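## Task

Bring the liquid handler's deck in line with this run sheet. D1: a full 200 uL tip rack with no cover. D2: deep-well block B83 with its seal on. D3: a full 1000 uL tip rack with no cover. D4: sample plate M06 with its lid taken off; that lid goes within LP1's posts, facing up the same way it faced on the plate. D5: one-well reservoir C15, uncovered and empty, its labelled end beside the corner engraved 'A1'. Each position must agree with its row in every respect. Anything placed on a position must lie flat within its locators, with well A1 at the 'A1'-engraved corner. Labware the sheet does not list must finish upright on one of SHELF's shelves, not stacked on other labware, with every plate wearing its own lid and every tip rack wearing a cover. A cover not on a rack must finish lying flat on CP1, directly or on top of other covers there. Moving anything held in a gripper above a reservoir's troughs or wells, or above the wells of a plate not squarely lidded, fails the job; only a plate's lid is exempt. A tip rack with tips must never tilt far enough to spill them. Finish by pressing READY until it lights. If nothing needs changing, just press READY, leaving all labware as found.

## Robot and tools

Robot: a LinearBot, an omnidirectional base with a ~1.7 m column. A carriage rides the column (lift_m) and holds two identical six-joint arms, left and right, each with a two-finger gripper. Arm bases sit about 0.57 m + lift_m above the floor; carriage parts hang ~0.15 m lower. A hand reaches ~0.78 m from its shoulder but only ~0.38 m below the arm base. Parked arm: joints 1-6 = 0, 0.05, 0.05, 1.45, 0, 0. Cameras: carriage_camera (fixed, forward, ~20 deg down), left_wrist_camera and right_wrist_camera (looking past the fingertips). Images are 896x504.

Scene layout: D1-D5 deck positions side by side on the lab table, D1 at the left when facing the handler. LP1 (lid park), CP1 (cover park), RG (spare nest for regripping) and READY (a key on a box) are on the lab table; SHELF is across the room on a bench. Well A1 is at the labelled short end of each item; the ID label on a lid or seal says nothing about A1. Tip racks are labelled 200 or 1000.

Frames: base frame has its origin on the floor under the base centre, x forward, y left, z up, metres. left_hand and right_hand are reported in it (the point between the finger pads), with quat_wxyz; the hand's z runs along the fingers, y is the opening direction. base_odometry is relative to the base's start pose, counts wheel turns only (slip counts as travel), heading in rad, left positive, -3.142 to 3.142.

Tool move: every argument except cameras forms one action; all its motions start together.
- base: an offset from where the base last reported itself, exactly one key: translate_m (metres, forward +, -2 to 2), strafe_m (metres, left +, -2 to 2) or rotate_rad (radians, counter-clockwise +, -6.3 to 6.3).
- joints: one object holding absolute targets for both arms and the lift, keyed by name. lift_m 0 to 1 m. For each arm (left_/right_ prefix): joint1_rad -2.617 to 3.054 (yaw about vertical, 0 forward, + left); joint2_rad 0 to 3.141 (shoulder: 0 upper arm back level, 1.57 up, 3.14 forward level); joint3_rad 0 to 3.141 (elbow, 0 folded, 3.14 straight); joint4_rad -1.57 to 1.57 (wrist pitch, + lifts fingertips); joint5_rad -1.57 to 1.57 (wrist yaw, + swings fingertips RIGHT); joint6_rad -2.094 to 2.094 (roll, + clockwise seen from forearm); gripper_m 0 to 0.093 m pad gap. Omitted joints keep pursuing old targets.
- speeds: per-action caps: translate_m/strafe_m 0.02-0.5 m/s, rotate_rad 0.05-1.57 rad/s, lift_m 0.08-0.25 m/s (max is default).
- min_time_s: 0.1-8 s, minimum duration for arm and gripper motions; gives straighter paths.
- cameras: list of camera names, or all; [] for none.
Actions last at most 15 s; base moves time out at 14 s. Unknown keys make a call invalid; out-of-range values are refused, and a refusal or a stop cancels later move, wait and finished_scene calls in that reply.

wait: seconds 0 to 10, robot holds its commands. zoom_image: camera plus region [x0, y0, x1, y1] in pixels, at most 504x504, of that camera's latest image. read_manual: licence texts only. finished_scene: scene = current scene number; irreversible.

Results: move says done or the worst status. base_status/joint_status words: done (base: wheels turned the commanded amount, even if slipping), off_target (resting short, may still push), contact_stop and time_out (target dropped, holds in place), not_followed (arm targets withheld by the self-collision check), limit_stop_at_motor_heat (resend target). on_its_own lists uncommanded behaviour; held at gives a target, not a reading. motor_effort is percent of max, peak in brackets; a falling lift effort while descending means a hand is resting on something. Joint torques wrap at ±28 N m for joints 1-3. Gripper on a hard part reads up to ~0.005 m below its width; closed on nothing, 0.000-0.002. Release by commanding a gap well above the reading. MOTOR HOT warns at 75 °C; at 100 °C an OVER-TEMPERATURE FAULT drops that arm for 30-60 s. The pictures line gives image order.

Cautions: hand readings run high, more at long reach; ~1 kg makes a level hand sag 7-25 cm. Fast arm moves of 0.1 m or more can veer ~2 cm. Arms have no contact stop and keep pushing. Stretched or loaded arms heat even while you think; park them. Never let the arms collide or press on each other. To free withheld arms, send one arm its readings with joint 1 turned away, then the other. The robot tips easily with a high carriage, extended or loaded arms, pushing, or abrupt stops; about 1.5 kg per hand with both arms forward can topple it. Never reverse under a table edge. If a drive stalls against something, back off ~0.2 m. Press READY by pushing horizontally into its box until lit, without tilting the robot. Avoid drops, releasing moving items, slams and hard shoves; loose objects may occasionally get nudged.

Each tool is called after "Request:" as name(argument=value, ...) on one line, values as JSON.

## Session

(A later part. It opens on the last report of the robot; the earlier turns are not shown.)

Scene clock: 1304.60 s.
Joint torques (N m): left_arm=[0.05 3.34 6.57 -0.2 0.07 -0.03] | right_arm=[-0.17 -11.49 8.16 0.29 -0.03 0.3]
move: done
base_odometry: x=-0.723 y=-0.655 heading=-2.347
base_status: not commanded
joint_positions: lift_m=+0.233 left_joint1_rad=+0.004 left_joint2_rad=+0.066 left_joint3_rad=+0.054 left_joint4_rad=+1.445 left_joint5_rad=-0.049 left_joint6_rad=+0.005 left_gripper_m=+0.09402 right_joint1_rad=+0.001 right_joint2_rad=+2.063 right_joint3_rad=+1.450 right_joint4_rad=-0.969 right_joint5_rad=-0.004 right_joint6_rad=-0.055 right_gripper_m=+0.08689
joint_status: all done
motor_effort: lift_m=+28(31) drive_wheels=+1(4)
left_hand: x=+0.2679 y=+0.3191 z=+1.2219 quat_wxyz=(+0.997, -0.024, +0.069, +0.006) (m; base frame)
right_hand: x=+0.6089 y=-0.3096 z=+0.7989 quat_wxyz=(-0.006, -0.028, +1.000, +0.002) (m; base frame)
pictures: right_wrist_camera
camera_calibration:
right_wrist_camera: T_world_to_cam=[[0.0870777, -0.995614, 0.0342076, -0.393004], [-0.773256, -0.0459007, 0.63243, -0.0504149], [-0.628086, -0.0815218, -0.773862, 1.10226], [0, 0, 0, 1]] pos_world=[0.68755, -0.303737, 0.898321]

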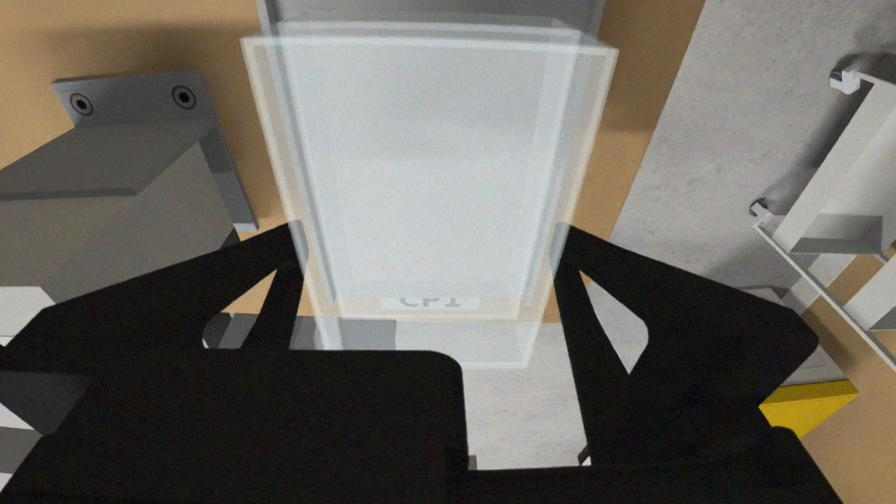

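Request:
move(joints={"lift_m": 0.2310}, speeds={"lift_m": 0.08}, cameras=[])

Request:
move(joints={"lift_m": 0.2295}, speeds={"lift_m": 0.08}, cameras=["right_wrist_camera"])

Scene clock: 1313.83 s.
Joint torques (N m): left_arm=[0.05 3.3 6.53 -0.19 0.07 -0.03] | right_arm=[-0.13 -11.63 8.16 0.28 -0.03 0.3]
move: done
base_odometry: x=-0.723 y=-0.655 heading=-2.347
base_status: not commanded
joint_positions: lift_m=+0.231 left_joint1_rad=+0.004 left_joint2_rad=+0.066 left_joint3_rad=+0.054 left_joint4_rad=+1.445 left_joint5_rad=-0.049 left_joint6_rad=+0.005 left_gripper_m=+0.09402 right_joint1_rad=+0.001 right_joint2_rad=+2.063 right_joint3_rad=+1.450 right_joint4_rad=-0.969 right_joint5_rad=-0.004 right_joint6_rad=-0.055 right_gripper_m=+0.08689
joint_status: all done
motor_effort: lift_m=+29(31) drive_wheels=+0(3)
left_hand: x=+0.2679 y=+0.3191 z=+1.2204 quat_wxyz=(+0.997, -0.024, +0.069, +0.006) (m; base frame)
right_hand: x=+0.6089 y=-0.3096 z=+0.7974 quat_wxyz=(-0.006, -0.028, +1.000, +0.002) (m; base frame)
pictures: none
No camera images: "cameras" was empty.

Scene clock: 1314.20 s.
Joint torques (N m): left_arm=[0.06 3.32 6.5 -0.2 0.06 -0.03] | right_arm=[-0.09 -11.58 8.13 0.3 -0.03 0.3]
move: done
base_odometry: x=-0.723 y=-0.655 heading=-2.347
base_status: not commanded
joint_positions: lift_m=+0.230 left_joint1_rad=+0.004 left_joint2_rad=+0.066 left_joint3_rad=+0.054 left_joint4_rad=+1.446 left_joint5_rad=-0.049 left_joint6_rad=+0.005 left_gripper_m=+0.09402 right_joint1_rad=+0.001 right_joint2_rad=+2.063 right_joint3_rad=+1.450 right_joint4_rad=-0.969 right_joint5_rad=-0.004 right_joint6_rad=-0.055 right_gripper_m=+0.08689
joint_status: all done
motor_effort: lift_m=+30(31) drive_wheels=+2(4)
left_hand: x=+0.2678 y=+0.3191 z=+1.2190 quat_wxyz=(+0.997, -0.024, +0.068, +0.006) (m; base frame)
right_hand: x=+0.6090 y=-0.3096 z=+0.7960 quat_wxyz=(-0.006, -0.028, +1.000, +0.002) (m; base frame)
pictures: right_wrist_camera
camera_calibration:
right_wrist_camera: T_world_to_cam=[[0.0870646, -0.995614, 0.0342405, -0.392937], [-0.773497, -0.045901, 0.632135, -0.0481428], [-0.627791, -0.0815215, -0.774101, 1.10016], [0, 0, 0, 1]] pos_world=[0.687641, -0.303737, 0.89552]

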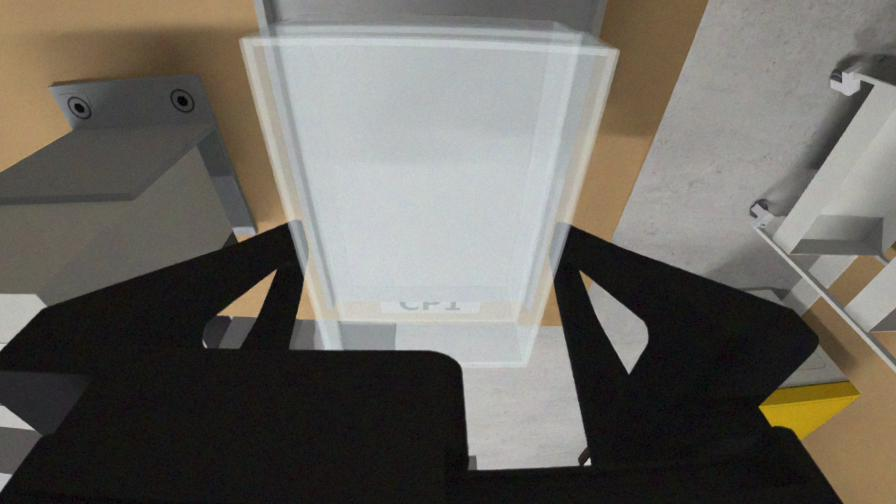

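Request:
zoom_image(camera="right_wrist_camera", region=[250, 0, 330, 70])

Request:
zoom_image(camera="right_wrist_camera", region=[540, 0, 620, 70])

Request:
zoom_image(camera="right_wrist_camera", region=[320, 280, 400, 350])

Request:
zoom_image(camera="right_wrist_camera", region=[470, 280, 550, 350])

Scaled by 6.300.

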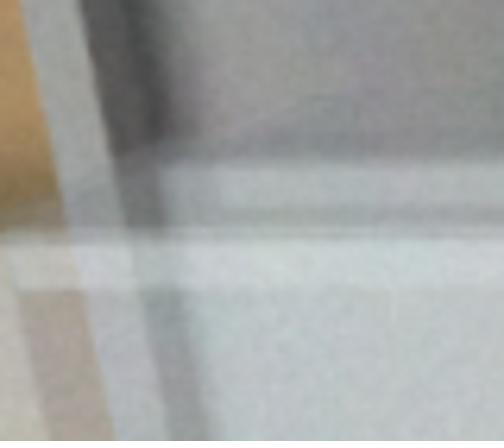

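Scaled by 6.300.

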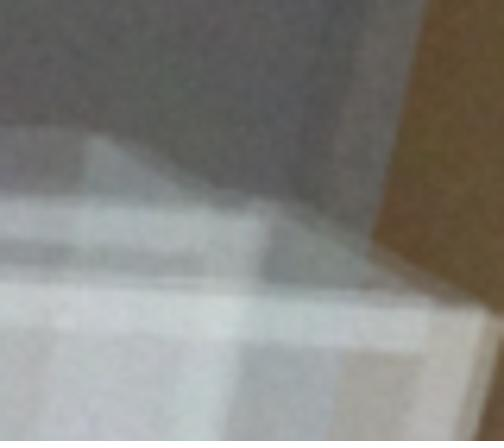

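Scaled by 6.300.

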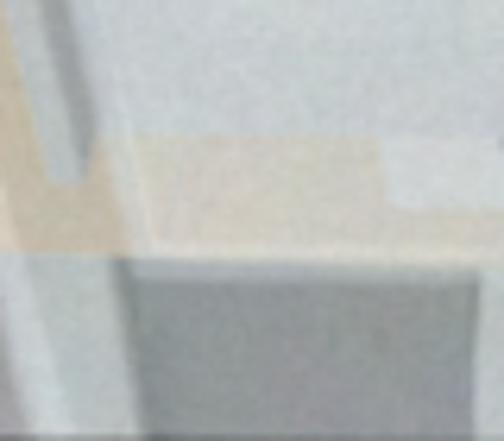

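Scaled by 6.300.

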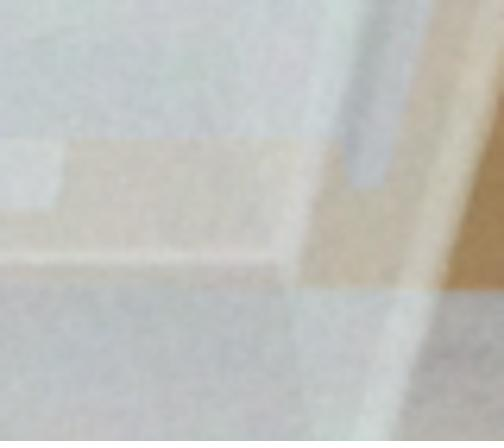

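Request:
move(joints={"lift_m": 0.2280}, speeds={"lift_m": 0.08}, cameras=[])

Request:
move(joints={"lift_m": 0.2265}, speeds={"lift_m": 0.08}, cameras=["right_wrist_camera", "carriage_camera"])

Scene clock: 1350.83 s.
Joint torques (N m): left_arm=[0.02 3.36 6.49 -0.19 0.06 -0.03] | right_arm=[-0.13 -11.44 7.87 0.32 -0.03 0.3]
move: done
base_odometry: x=-0.723 y=-0.655 heading=-2.347
base_status: not commanded
joint_positions: lift_m=+0.228 left_joint1_rad=+0.004 left_joint2_rad=+0.066 left_joint3_rad=+0.054 left_joint4_rad=+1.446 left_joint5_rad=-0.049 left_joint6_rad=+0.005 left_gripper_m=+0.09402 right_joint1_rad=+0.001 right_joint2_rad=+2.062 right_joint3_rad=+1.453 right_joint4_rad=-0.973 right_joint5_rad=-0.004 right_joint6_rad=-0.055 right_gripper_m=+0.08689
joint_status: all done
motor_effort: lift_m=+29(29) drive_wheels=+1(1)
left_hand: x=+0.2678 y=+0.3191 z=+1.2175 quat_wxyz=(+0.997, -0.024, +0.068, +0.006) (m; base frame)
right_hand: x=+0.6092 y=-0.3096 z=+0.7957 quat_wxyz=(-0.005, -0.028, +1.000, +0.002) (m; base frame)
pictures: none
No camera images: "cameras" was empty.

Scene clock: 1351.17 s.
Joint torques (N m): left_arm=[0.05 3.34 6.49 -0.2 0.06 -0.02] | right_arm=[-0.08 -11.21 7.71 0.39 -0.03 0.27]
move: done
base_odometry: x=-0.723 y=-0.655 heading=-2.347
base_status: not commanded
joint_positions: lift_m=+0.227 left_joint1_rad=+0.004 left_joint2_rad=+0.066 left_joint3_rad=+0.054 left_joint4_rad=+1.446 left_joint5_rad=-0.049 left_joint6_rad=+0.005 left_gripper_m=+0.09402 right_joint1_rad=+0.001 right_joint2_rad=+2.060 right_joint3_rad=+1.455 right_joint4_rad=-0.977 right_joint5_rad=-0.004 right_joint6_rad=-0.055 right_gripper_m=+0.08689
joint_status: all done
motor_effort: lift_m=+30(30) drive_wheels=+0(1)
left_hand: x=+0.2678 y=+0.3191 z=+1.2160 quat_wxyz=(+0.997, -0.024, +0.068, +0.006) (m; base frame)
right_hand: x=+0.6091 y=-0.3096 z=+0.7955 quat_wxyz=(-0.005, -0.028, +1.000, +0.002) (m; base frame)
pictures: carriage_camera, right_wrist_camera
camera_calibration:
carriage_camera: T_world_to_cam=[[-0.0149295, -0.999707, -0.0190761, 0.0233682], [-0.307061, 0.0227403, -0.951418, 1.17672], [0.951573, -0.00834669, -0.307311, 0.249787], [0, 0, 0, 1]] pos_world=[0.123983, -0.00131271, 1.19676]
right_wrist_camera: T_world_to_cam=[[0.0870385, -0.995614, 0.0343061, -0.392962], [-0.773979, -0.0459014, 0.631545, -0.0470209], [-0.6272, -0.0815209, -0.77458, 1.09984], [0, 0, 0, 1]] pos_world=[0.687627, -0.303737, 0.895088]

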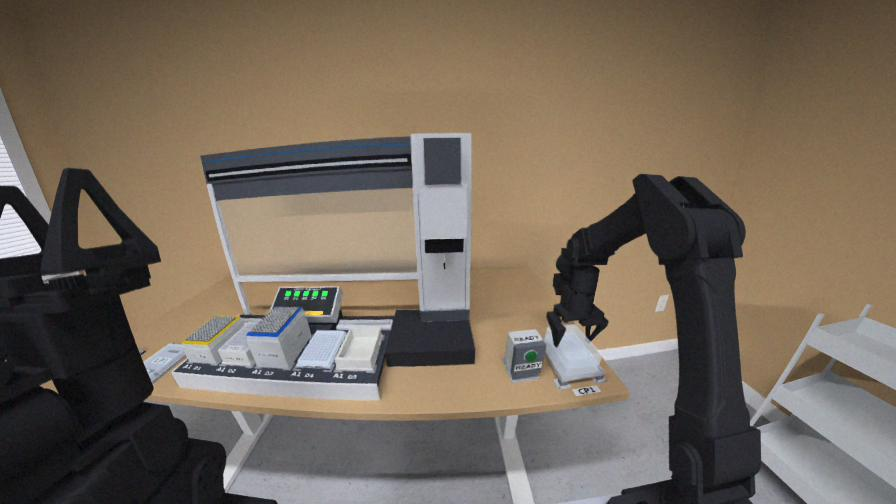

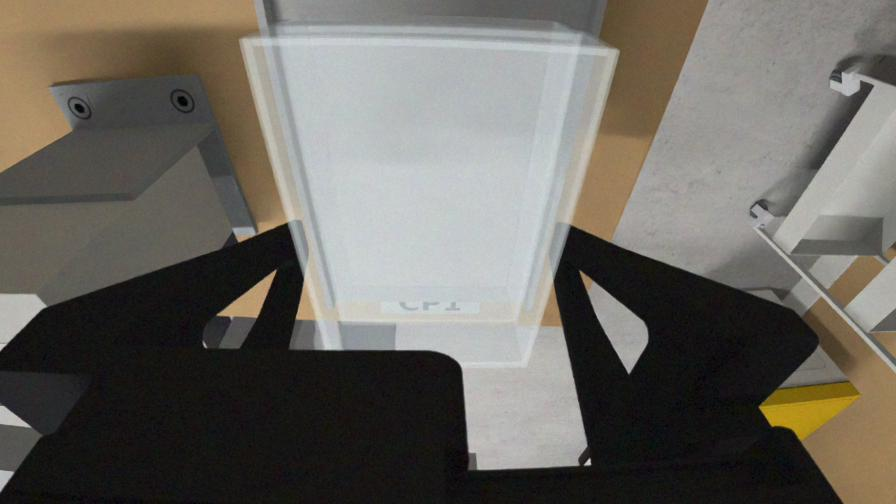

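Request:
zoom_image(camera="carriage_camera", region=[490, 310, 630, 410])

Request:
zoom_image(camera="right_wrist_camera", region=[230, 0, 350, 100])

Request:
zoom_image(camera="right_wrist_camera", region=[520, 0, 640, 100])

Request:
zoom_image(camera="right_wrist_camera", region=[320, 280, 400, 350])

Request:
zoom_image(camera="right_wrist_camera", region=[470, 280, 550, 350])

Scaled by 3.600.

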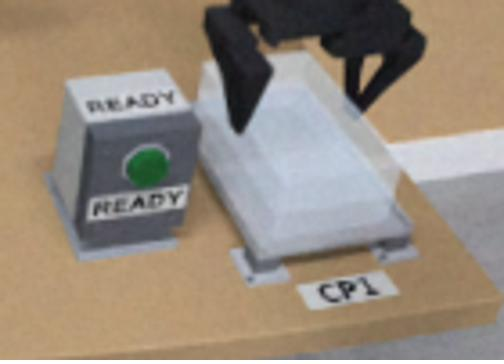

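Scaled by 4.200.

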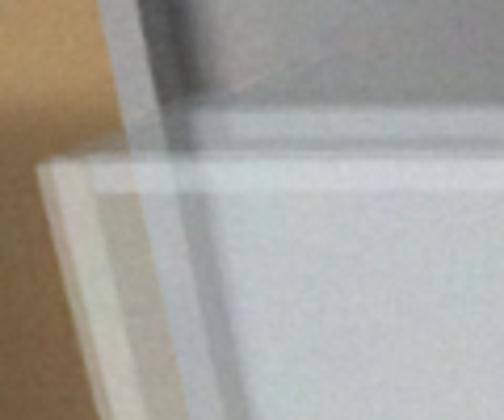

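Scaled by 4.200.

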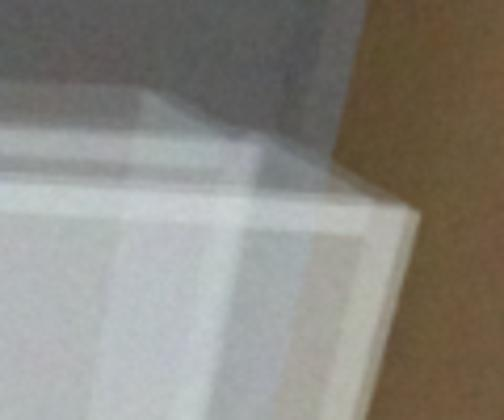

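Scaled by 6.300.

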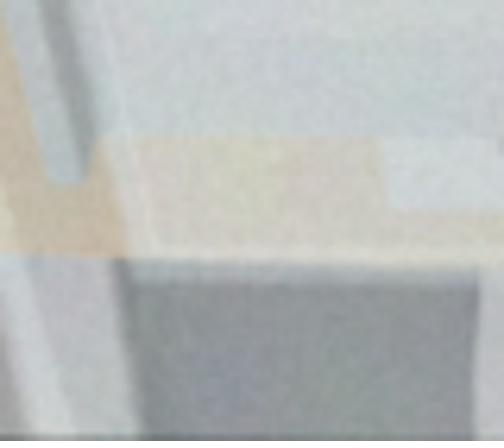

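Scaled by 6.300.

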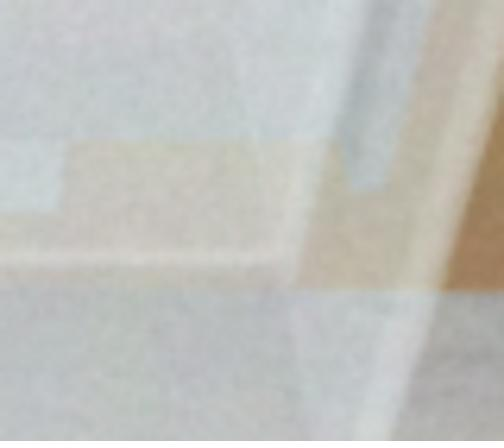

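Request:
move(joints={"right_gripper_m": 0.0935}, min_time_s=1.5, cameras=["right_wrist_camera", "carriage_camera"])

Request:
zoom_image(camera="carriage_camera", region=[490, 310, 630, 410])

Scene clock: 1373.83 s.
Joint torques (N m): left_arm=[0.05 3.33 6.52 -0.19 0.07 -0.03] | right_arm=[-0.13 -11.18 7.69 0.37 -0.02 0.3]
move: done
base_odometry: x=-0.723 y=-0.655 heading=-2.347
base_status: not commanded
joint_positions: lift_m=+0.227 left_joint1_rad=+0.004 left_joint2_rad=+0.066 left_joint3_rad=+0.054 left_joint4_rad=+1.446 left_joint5_rad=-0.049 left_joint6_rad=+0.005 left_gripper_m=+0.09402 right_joint1_rad=+0.001 right_joint2_rad=+2.060 right_joint3_rad=+1.455 right_joint4_rad=-0.977 right_joint5_rad=-0.004 right_joint6_rad=-0.055 right_gripper_m=+0.09340
joint_status: all done
motor_effort: lift_m=+30(32) drive_wheels=+1(1)
left_hand: x=+0.2678 y=+0.3191 z=+1.2160 quat_wxyz=(+0.997, -0.024, +0.068, +0.006) (m; base frame)
right_hand: x=+0.6091 y=-0.3096 z=+0.7955 quat_wxyz=(-0.005, -0.028, +1.000, +0.002) (m; base frame)
pictures: carriage_camera, right_wrist_camera
camera_calibration:
carriage_camera: T_world_to_cam=[[-0.0149295, -0.999707, -0.0190761, 0.0233676], [-0.307061, 0.0227403, -0.951418, 1.17669], [0.951573, -0.00834669, -0.307311, 0.249779], [0, 0, 0, 1]] pos_world=[0.123983, -0.00131271, 1.19673]
right_wrist_camera: T_world_to_cam=[[0.0866587, -0.995647, 0.03431, -0.392743], [-0.773996, -0.0456037, 0.631546, -0.0469025], [-0.627232, -0.0812848, -0.774579, 1.09991], [0, 0, 0, 1]] pos_world=[0.68763, -0.303766, 0.895061]

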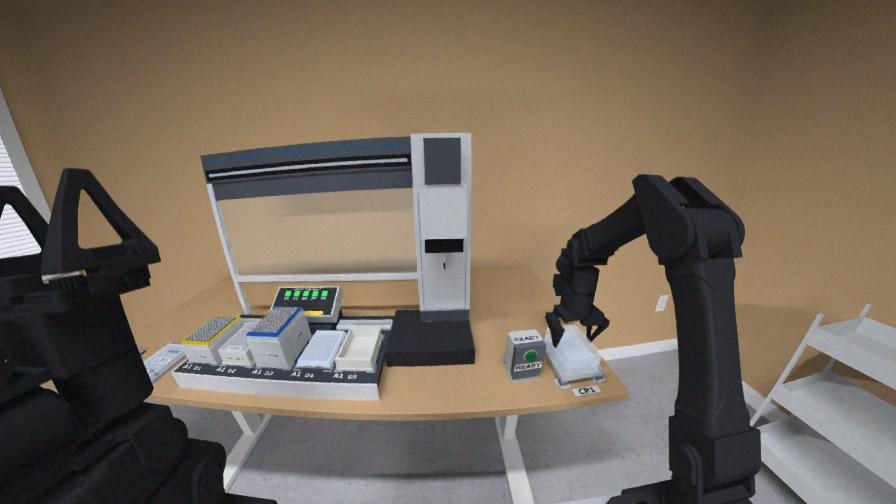

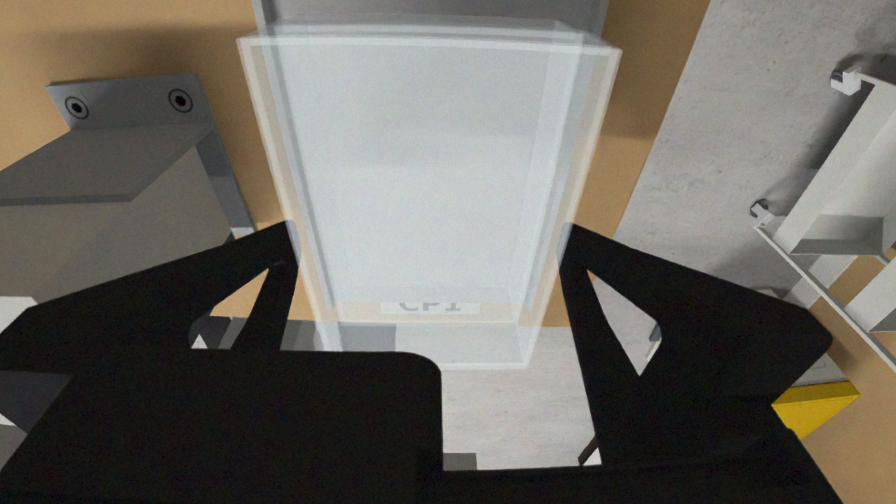

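Scaled by 3.600.

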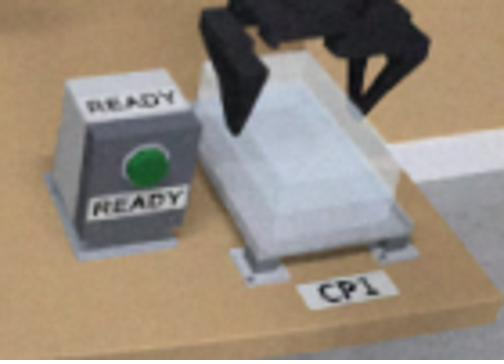

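Request:
move(joints={"lift_m": 0.25}, speeds={"lift_m": 0.08}, cameras=["right_wrist_camera"])

Scene clock: 1379.67 s.
Joint torques (N m): left_arm=[0.01 3.43 6.5 -0.19 0.06 -0.03] | right_arm=[-0.09 -11.32 7.65 0.36 -0.03 0.3]
move: done
base_odometry: x=-0.723 y=-0.655 heading=-2.347
base_status: not commanded
joint_positions: lift_m=+0.250 left_joint1_rad=+0.004 left_joint2_rad=+0.066 left_joint3_rad=+0.054 left_joint4_rad=+1.446 left_joint5_rad=-0.049 left_joint6_rad=+0.005 left_gripper_m=+0.09402 right_joint1_rad=+0.001 right_joint2_rad=+2.060 right_joint3_rad=+1.455 right_joint4_rad=-0.977 right_joint5_rad=-0.004 right_joint6_rad=-0.055 right_gripper_m=+0.09340
joint_status: all done
motor_effort: lift_m=+35(39) drive_wheels=+1(4)
left_hand: x=+0.2678 y=+0.3191 z=+1.2389 quat_wxyz=(+0.997, -0.024, +0.068, +0.006) (m; base frame)
right_hand: x=+0.6091 y=-0.3096 z=+0.8183 quat_wxyz=(-0.005, -0.028, +1.000, +0.002) (m; base frame)
pictures: right_wrist_camera
camera_calibration:
right_wrist_camera: T_world_to_cam=[[0.0866718, -0.995647, 0.0342773, -0.393502], [-0.773755, -0.0456034, 0.631841, -0.0616994], [-0.627528, -0.0812851, -0.774339, 1.1175], [0, 0, 0, 1]] pos_world=[0.687629, -0.303766, 0.917798]

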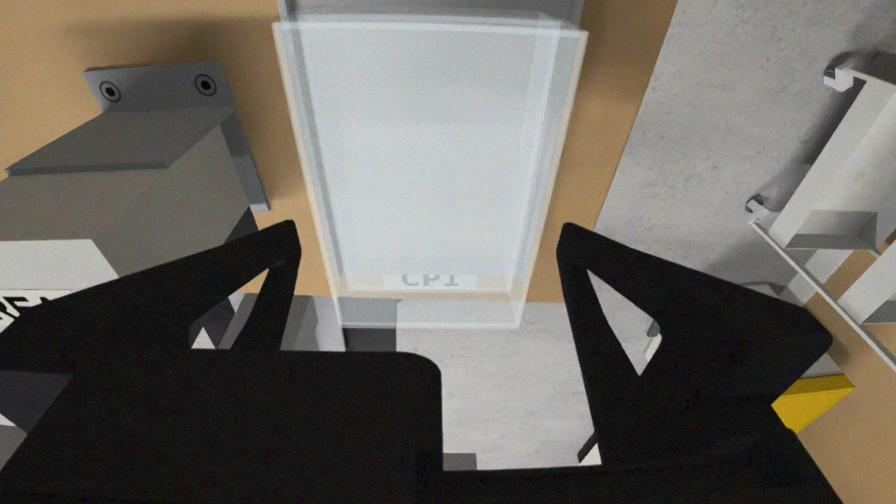

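Request:
move(joints={"lift_m": 0.42}, speeds={"lift_m": 0.15}, cameras=["right_wrist_camera", "carriage_camera"])

Request:
zoom_image(camera="right_wrist_camera", region=[300, 0, 560, 240])

Request:
zoom_image(camera="carriage_camera", region=[490, 370, 630, 480])

Scene clock: 1386.53 s.
Joint torques (N m): left_arm=[0.03 3.32 6.5 -0.19 0.06 -0.03] | right_arm=[-0.12 -11.22 7.68 0.37 -0.02 0.3]
move: done
base_odometry: x=-0.723 y=-0.655 heading=-2.347
base_status: not commanded
joint_positions: lift_m=+0.420 left_joint1_rad=+0.004 left_joint2_rad=+0.066 left_joint3_rad=+0.054 left_joint4_rad=+1.446 left_joint5_rad=-0.049 left_joint6_rad=+0.005 left_gripper_m=+0.09402 right_joint1_rad=+0.001 right_joint2_rad=+2.060 right_joint3_rad=+1.455 right_joint4_rad=-0.977 right_joint5_rad=-0.004 right_joint6_rad=-0.055 right_gripper_m=+0.09340
joint_status: all done
motor_effort: lift_m=+35(45) drive_wheels=+0(3)
left_hand: x=+0.2678 y=+0.3191 z=+1.4089 quat_wxyz=(+0.997, -0.024, +0.068, +0.006) (m; base frame)
right_hand: x=+0.6091 y=-0.3096 z=+0.9883 quat_wxyz=(-0.005, -0.028, +1.000, +0.002) (m; base frame)
pictures: carriage_camera, right_wrist_camera
camera_calibration:
carriage_camera: T_world_to_cam=[[-0.0149295, -0.999707, -0.0190761, 0.0270475], [-0.307061, 0.0227403, -0.951418, 1.36022], [0.951573, -0.00834669, -0.307311, 0.30906], [0, 0, 0, 1]] pos_world=[0.123983, -0.00131271, 1.38964]
right_wrist_camera: T_world_to_cam=[[0.0866718, -0.995647, 0.0342773, -0.399329], [-0.773755, -0.0456034, 0.631841, -0.169113], [-0.627528, -0.0812851, -0.774339, 1.24914], [0, 0, 0, 1]] pos_world=[0.687629, -0.303766, 1.0878]

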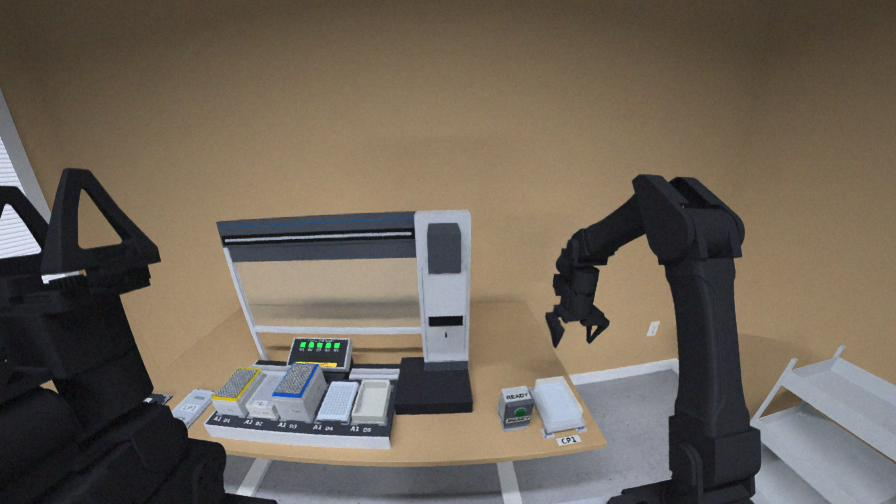

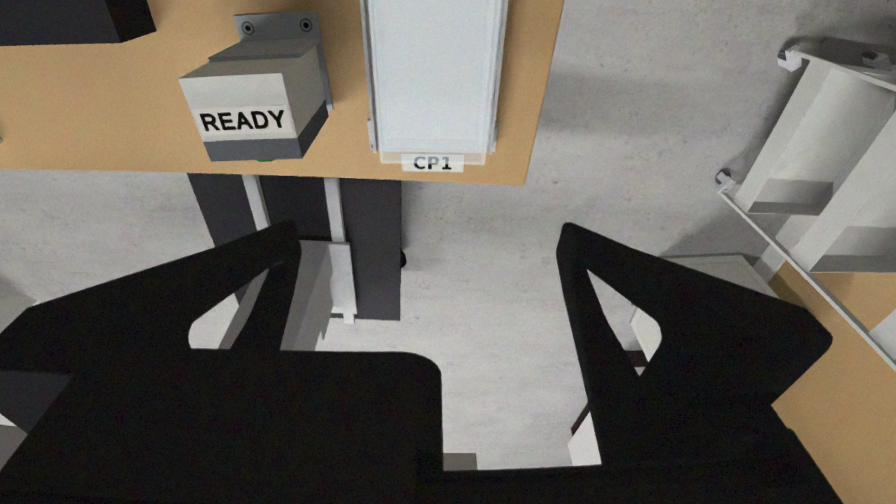

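Scaled by 1.938.

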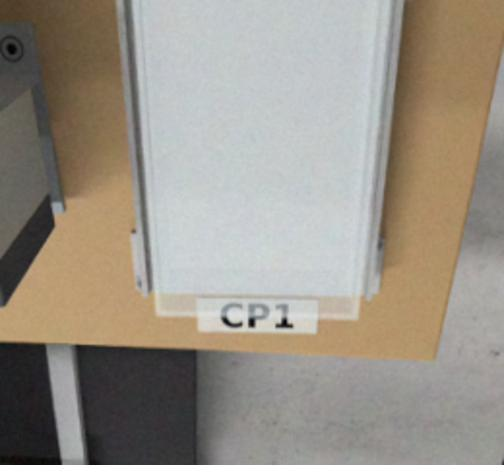

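Scaled by 3.600.

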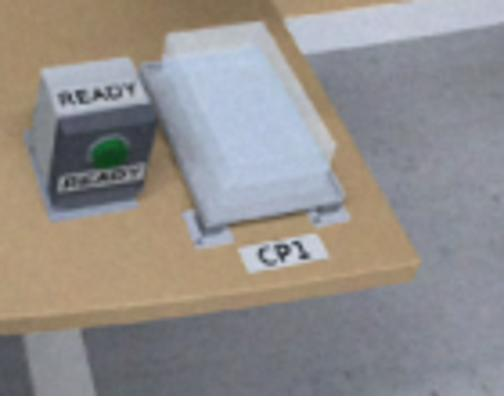

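Request:
move(base={"translate_m": -0.25}, joints={"lift_m": 0.492}, speeds={"translate_m": 0.2}, cameras=["carriage_camera"])

Request:
zoom_image(camera="carriage_camera", region=[200, 320, 500, 480])

Scene clock: 1501.37 s.
Joint torques (N m): left_arm=[0.03 3.36 6.49 -0.19 0.06 -0.03] | right_arm=[-0.13 -11.22 7.64 0.36 -0.03 0.3]
move: done
base_odometry: x=-0.548 y=-0.477 heading=-2.346
base_status: done
joint_positions: lift_m=+0.492 left_joint1_rad=+0.004 left_joint2_rad=+0.066 left_joint3_rad=+0.054 left_joint4_rad=+1.446 left_joint5_rad=-0.049 left_joint6_rad=+0.005 left_gripper_m=+0.09402 right_joint1_rad=+0.001 right_joint2_rad=+2.060 right_joint3_rad=+1.455 right_joint4_rad=-0.976 right_joint5_rad=-0.004 right_joint6_rad=-0.055 right_gripper_m=+0.09340
joint_status: all done
motor_effort: lift_m=+35(43) drive_wheels=-1(10)
left_hand: x=+0.2678 y=+0.3191 z=+1.4809 quat_wxyz=(+0.997, -0.024, +0.068, +0.006) (m; base frame)
right_hand: x=+0.6091 y=-0.3096 z=+1.0601 quat_wxyz=(-0.005, -0.028, +1.000, +0.002) (m; base frame)
pictures: carriage_camera
camera_calibration:
carriage_camera: T_world_to_cam=[[-0.0149295, -0.999707, -0.0190761, 0.0284208], [-0.307061, 0.0227403, -0.951418, 1.42872], [0.951573, -0.00834669, -0.307311, 0.331184], [0, 0, 0, 1]] pos_world=[0.123983, -0.00131271, 1.46163]

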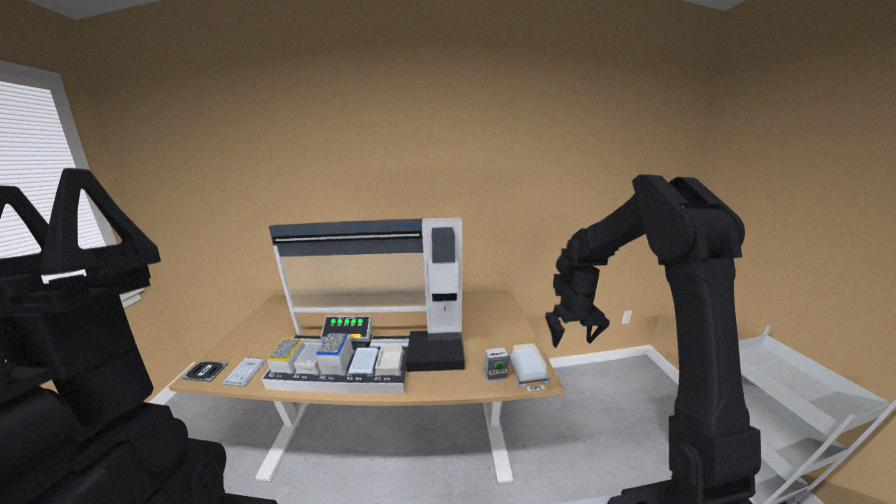

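Scaled by 1.680.

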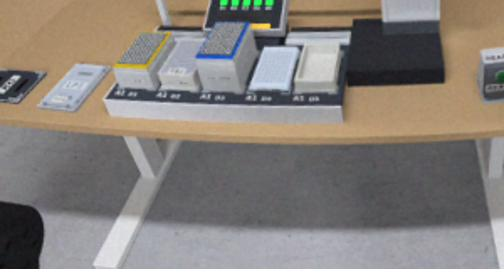

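Request:
move(cameras=["carriage_camera", "right_wrist_camera"])

Scene clock: 1518.50 s.
Joint torques (N m): left_arm=[0.02 3.37 6.52 -0.2 0.06 -0.03] | right_arm=[-0.13 -11.26 7.69 0.36 -0.03 0.3]
base_odometry: x=-0.548 y=-0.477 heading=-2.346
base_status: done
joint_positions: lift_m=+0.492 left_joint1_rad=+0.004 left_joint2_rad=+0.066 left_joint3_rad=+0.054 left_joint4_rad=+1.446 left_joint5_rad=-0.049 left_joint6_rad=+0.005 left_gripper_m=+0.09402 right_joint1_rad=+0.001 right_joint2_rad=+2.060 right_joint3_rad=+1.455 right_joint4_rad=-0.976 right_joint5_rad=-0.004 right_joint6_rad=-0.055 right_gripper_m=+0.09340
joint_status: all done
motor_effort: lift_m=+34(43) drive_wheels=-1(10)
left_hand: x=+0.2678 y=+0.3191 z=+1.4809 quat_wxyz=(+0.997, -0.024, +0.068, +0.006) (m; base frame)
right_hand: x=+0.6091 y=-0.3096 z=+1.0601 quat_wxyz=(-0.005, -0.028, +1.000, +0.002) (m; base frame)
pictures: carriage_camera, right_wrist_camera
camera_calibration:
carriage_camera: T_world_to_cam=[[-0.0149295, -0.999707, -0.0190761, 0.0284208], [-0.307061, 0.0227403, -0.951418, 1.42872], [0.951573, -0.00834669, -0.307311, 0.331184], [0, 0, 0, 1]] pos_world=[0.123983, -0.00131271, 1.46163]
right_wrist_camera: T_world_to_cam=[[0.0866718, -0.995647, 0.0342773, -0.401796], [-0.773755, -0.0456034, 0.631841, -0.214472], [-0.627528, -0.0812851, -0.774339, 1.30481], [0, 0, 0, 1]] pos_world=[0.687683, -0.303766, 1.15965]

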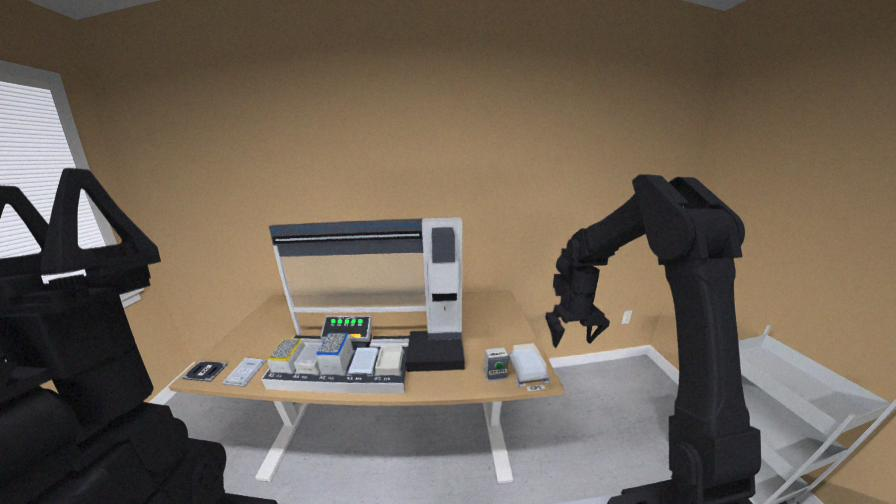

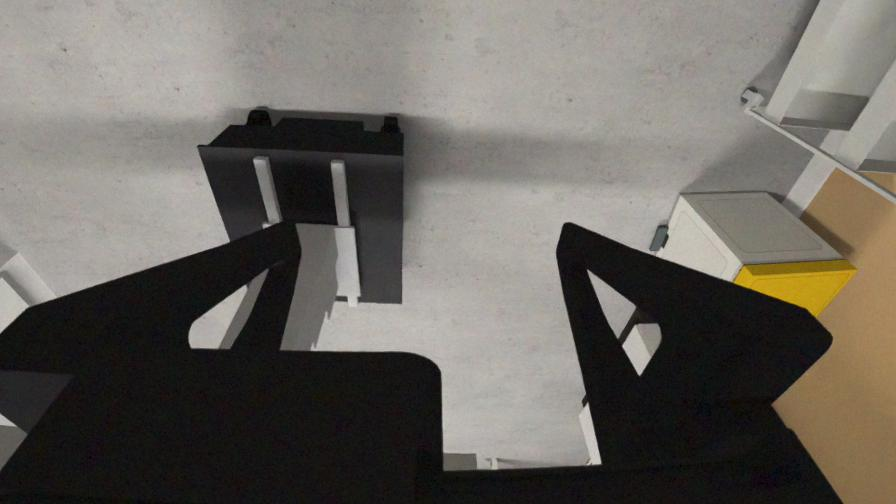

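Request:
zoom_image(camera="carriage_camera", region=[170, 300, 570, 420])

Scaled by 1.260.

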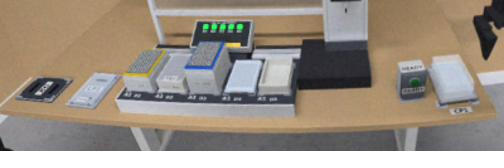

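Request:
zoom_image(camera="carriage_camera", region=[330, 310, 490, 400])

Request:
zoom_image(camera="carriage_camera", region=[460, 320, 580, 400])

Scaled by 3.150.

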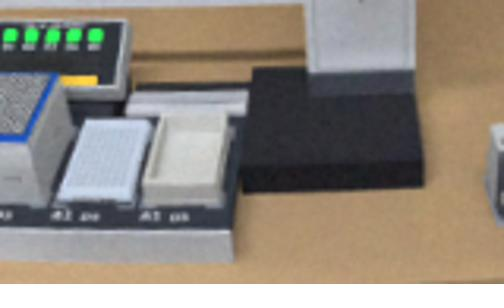

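Scaled by 4.200.

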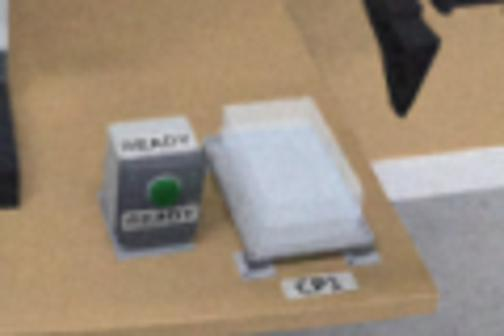

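Request:
move(base={"rotate_rad": 0.439}, joints={"right_joint1_rad": 0.698, "right_joint2_rad": 2.399, "right_joint3_rad": 1.541, "right_joint4_rad": -0.713, "right_joint5_rad": 0.0, "right_joint6_rad": 1.134}, min_time_s=3, speeds={"rotate_rad": 0.4}, cameras=["carriage_camera", "right_wrist_camera"])

Scene clock: 1574.13 s.
Joint torques (N m): left_arm=[0.05 3.36 6.52 -0.19 0.07 -0.03] | right_arm=[0.39 -11.18 8.46 0.41 0.04 0.29]
move: done
base_odometry: x=-0.548 y=-0.477 heading=-1.908
base_status: done
joint_positions: lift_m=+0.492 left_joint1_rad=+0.004 left_joint2_rad=+0.066 left_joint3_rad=+0.054 left_joint4_rad=+1.446 left_joint5_rad=-0.049 left_joint6_rad=+0.005 left_gripper_m=+0.09402 right_joint1_rad=+0.692 right_joint2_rad=+2.382 right_joint3_rad=+1.520 right_joint4_rad=-0.732 right_joint5_rad=-0.004 right_joint6_rad=+1.118 right_gripper_m=+0.09340
joint_status: all done
motor_effort: lift_m=+35(38) drive_wheels=+0(7)
left_hand: x=+0.2678 y=+0.3191 z=+1.4809 quat_wxyz=(+0.997, -0.024, +0.068, +0.006) (m; base frame)
right_hand: x=+0.5478 y=-0.0481 z=+0.9523 quat_wxyz=(-0.009, +0.211, +0.977, -0.008) (m; base frame)
pictures: carriage_camera, right_wrist_camera
camera_calibration:
carriage_camera: T_world_to_cam=[[-0.0149295, -0.999707, -0.0190761, 0.0284208], [-0.307061, 0.0227403, -0.951418, 1.42872], [0.951573, -0.00834669, -0.307311, 0.331184], [0, 0, 0, 1]] pos_world=[0.123983, -0.00131271, 1.46163]
right_wrist_camera: T_world_to_cam=[[-0.383518, -0.921711, 0.0579851, 0.106098], [-0.698928, 0.330713, 0.634136, -0.20689], [-0.603667, 0.202675, -0.771044, 1.20155], [0, 0, 0, 1]] pos_world=[0.621423, -0.0773105, 1.05149]

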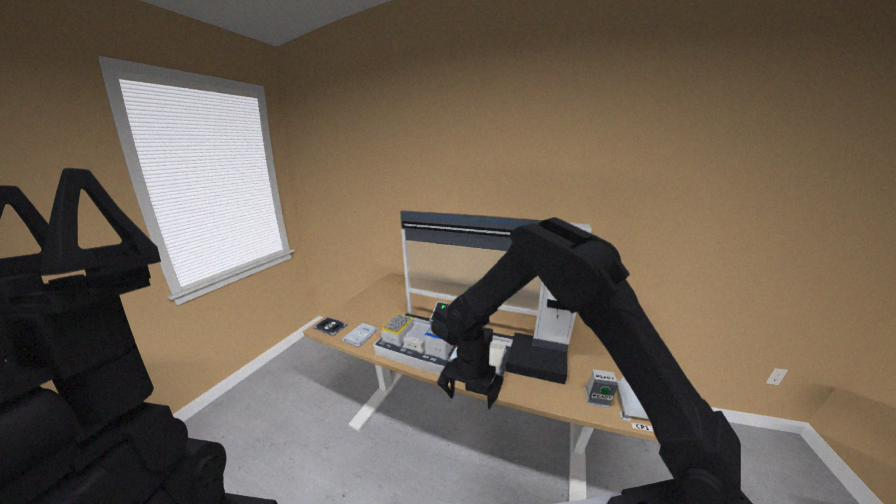

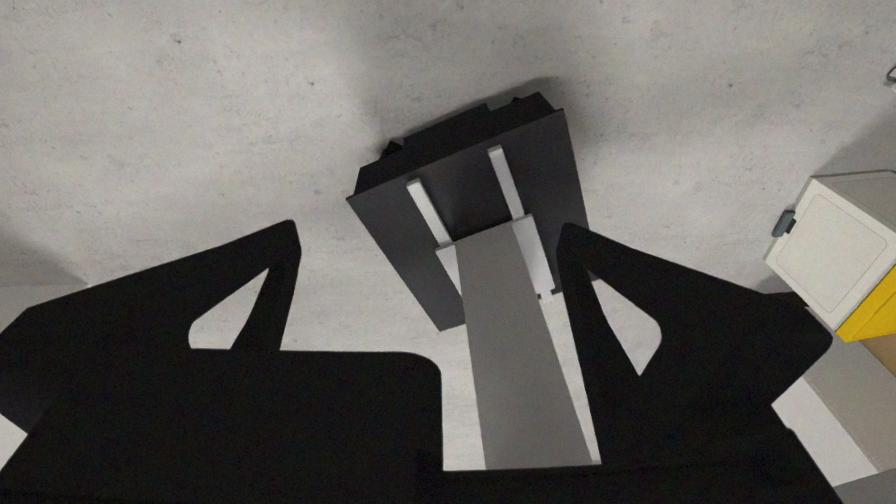

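Request:
move(base={"strafe_m": -0.1225}, speeds={"strafe_m": 0.12}, cameras=[])

Request:
move(base={"translate_m": 0.31}, speeds={"translate_m": 0.15}, cameras=["carriage_camera", "right_wrist_camera"])

Scene clock: 1592.67 s.
Joint torques (N m): left_arm=[0.08 3.34 6.53 -0.19 0.06 -0.03] | right_arm=[0.35 -11.19 8.46 0.38 0.04 0.3]
move: done
base_odometry: x=-0.664 y=-0.436 heading=-1.907
base_status: done
joint_positions: lift_m=+0.492 left_joint1_rad=+0.005 left_joint2_rad=+0.066 left_joint3_rad=+0.054 left_joint4_rad=+1.446 left_joint5_rad=-0.049 left_joint6_rad=+0.005 left_gripper_m=+0.09402 right_joint1_rad=+0.693 right_joint2_rad=+2.382 right_joint3_rad=+1.520 right_joint4_rad=-0.728 right_joint5_rad=-0.004 right_joint6_rad=+1.119 right_gripper_m=+0.09340
joint_status: not commanded
motor_effort: lift_m=+35(38) drive_wheels=-6(10)
left_hand: x=+0.2678 y=+0.3192 z=+1.4809 quat_wxyz=(+0.997, -0.024, +0.068, +0.006) (m; base frame)
right_hand: x=+0.5483 y=-0.0469 z=+0.9523 quat_wxyz=(-0.007, +0.211, +0.977, -0.006) (m; base frame)
pictures: none
No camera images: "cameras" was empty.

Scene clock: 1595.73 s.
Joint torques (N m): left_arm=[0.03 3.36 6.5 -0.2 0.07 -0.04] | right_arm=[0.16 -11.23 8.46 0.37 0.04 0.3]
move: done
base_odometry: x=-0.766 y=-0.729 heading=-1.907
base_status: done
joint_positions: lift_m=+0.492 left_joint1_rad=+0.005 left_joint2_rad=+0.066 left_joint3_rad=+0.054 left_joint4_rad=+1.447 left_joint5_rad=-0.049 left_joint6_rad=+0.005 left_gripper_m=+0.09402 right_joint1_rad=+0.694 right_joint2_rad=+2.382 right_joint3_rad=+1.520 right_joint4_rad=-0.726 right_joint5_rad=-0.004 right_joint6_rad=+1.119 right_gripper_m=+0.09340
joint_status: not commanded
motor_effort: lift_m=+35(38) drive_wheels=-3(9)
left_hand: x=+0.2676 y=+0.3192 z=+1.4809 quat_wxyz=(+0.997, -0.024, +0.068, +0.006) (m; base frame)
right_hand: x=+0.5483 y=-0.0463 z=+0.9522 quat_wxyz=(-0.007, +0.211, +0.977, -0.006) (m; base frame)
pictures: carriage_camera, right_wrist_camera
camera_calibration:
carriage_camera: T_world_to_cam=[[-0.0149295, -0.999707, -0.0190761, 0.0284208], [-0.307061, 0.0227403, -0.951418, 1.42872], [0.951573, -0.00834669, -0.307311, 0.331184], [0, 0, 0, 1]] pos_world=[0.123983, -0.00131271, 1.46163]
right_wrist_camera: T_world_to_cam=[[-0.382723, -0.922364, 0.05261, 0.112587], [-0.702287, 0.327459, 0.63211, -0.203532], [-0.600263, 0.204976, -0.77309, 1.20162], [0, 0, 0, 1]] pos_world=[0.62144, -0.0758085, 1.05169]

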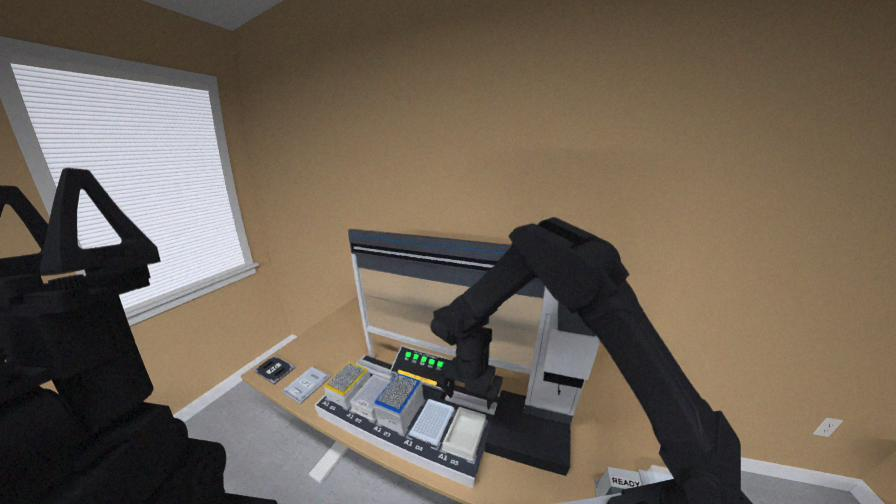

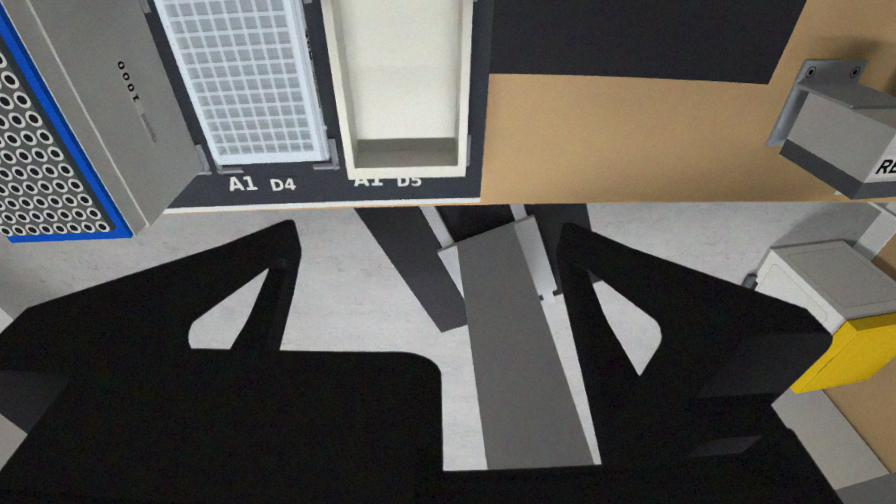

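Request:
zoom_image(camera="right_wrist_camera", region=[290, 0, 510, 215])

Scaled by 2.291.

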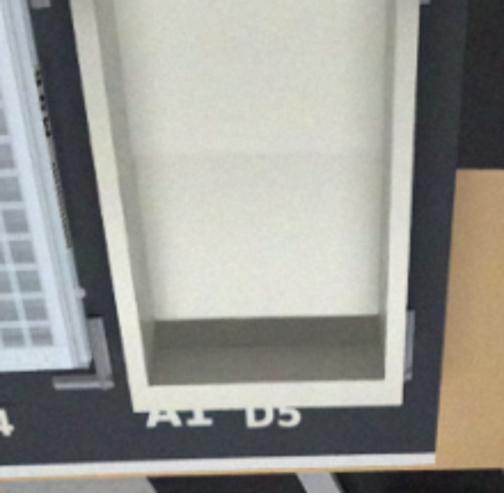

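Request:
move(base={"translate_m": 0.018}, joints={"right_joint6_rad": 1.08}, speeds={"translate_m": 0.03}, cameras=[])

Request:
move(base={"strafe_m": 0.01}, joints={"lift_m": 0.452}, speeds={"strafe_m": 0.03, "lift_m": 0.08}, cameras=["right_wrist_camera"])

Scene clock: 1672.20 s.
Joint torques (N m): left_arm=[0.02 3.38 6.53 -0.21 0.06 -0.03] | right_arm=[-0.01 -11.18 8.44 0.36 0.04 -0.06]
move: done
base_odometry: x=-0.772 y=-0.746 heading=-1.908
base_status: done
joint_positions: lift_m=+0.492 left_joint1_rad=+0.005 left_joint2_rad=+0.066 left_joint3_rad=+0.054 left_joint4_rad=+1.447 left_joint5_rad=-0.049 left_joint6_rad=+0.005 left_gripper_m=+0.09402 right_joint1_rad=+0.696 right_joint2_rad=+2.382 right_joint3_rad=+1.520 right_joint4_rad=-0.726 right_joint5_rad=-0.004 right_joint6_rad=+1.095 right_gripper_m=+0.09340
joint_status: all done
motor_effort: lift_m=+32(36) drive_wheels=+0(6)
left_hand: x=+0.2676 y=+0.3192 z=+1.4809 quat_wxyz=(+0.997, -0.024, +0.068, +0.006) (m; base frame)
right_hand: x=+0.5480 y=-0.0457 z=+0.9522 quat_wxyz=(-0.007, +0.198, +0.980, -0.005) (m; base frame)
pictures: none
No camera images: "cameras" was empty.

Scene clock: 1673.13 s.
Joint torques (N m): left_arm=[0.06 3.37 6.5 -0.21 0.07 -0.03] | right_arm=[0.13 -12.04 7.98 0.36 0.04 -0.05]
move: done
base_odometry: x=-0.763 y=-0.749 heading=-1.908
base_status: done
joint_positions: lift_m=+0.452 left_joint1_rad=+0.005 left_joint2_rad=+0.066 left_joint3_rad=+0.054 left_joint4_rad=+1.447 left_joint5_rad=-0.049 left_joint6_rad=+0.005 left_gripper_m=+0.09402 right_joint1_rad=+0.697 right_joint2_rad=+2.389 right_joint3_rad=+1.525 right_joint4_rad=-0.724 right_joint5_rad=-0.004 right_joint6_rad=+1.094 right_gripper_m=+0.09340
joint_status: all done
motor_effort: lift_m=+31(33) drive_wheels=-4(10)
left_hand: x=+0.2676 y=+0.3192 z=+1.4413 quat_wxyz=(+0.997, -0.024, +0.068, +0.006) (m; base frame)
right_hand: x=+0.5483 y=-0.0449 z=+0.9106 quat_wxyz=(-0.007, +0.197, +0.980, -0.006) (m; base frame)
pictures: right_wrist_camera
camera_calibration:
right_wrist_camera: T_world_to_cam=[[-0.357225, -0.932533, 0.0526544, 0.101599], [-0.710698, 0.307961, 0.63251, -0.174345], [-0.606052, 0.188527, -0.772761, 1.17129], [0, 0, 0, 1]] pos_world=[0.622252, -0.0723846, 1.01005]

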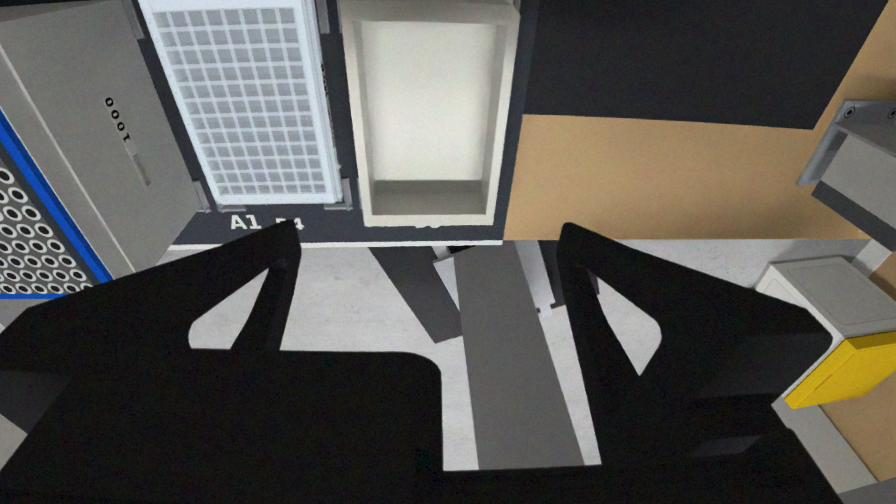

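Request:
zoom_image(camera="right_wrist_camera", region=[310, 0, 530, 250])

Scaled by 2.016.

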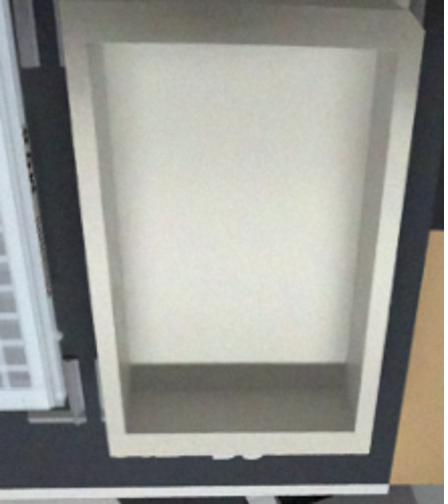

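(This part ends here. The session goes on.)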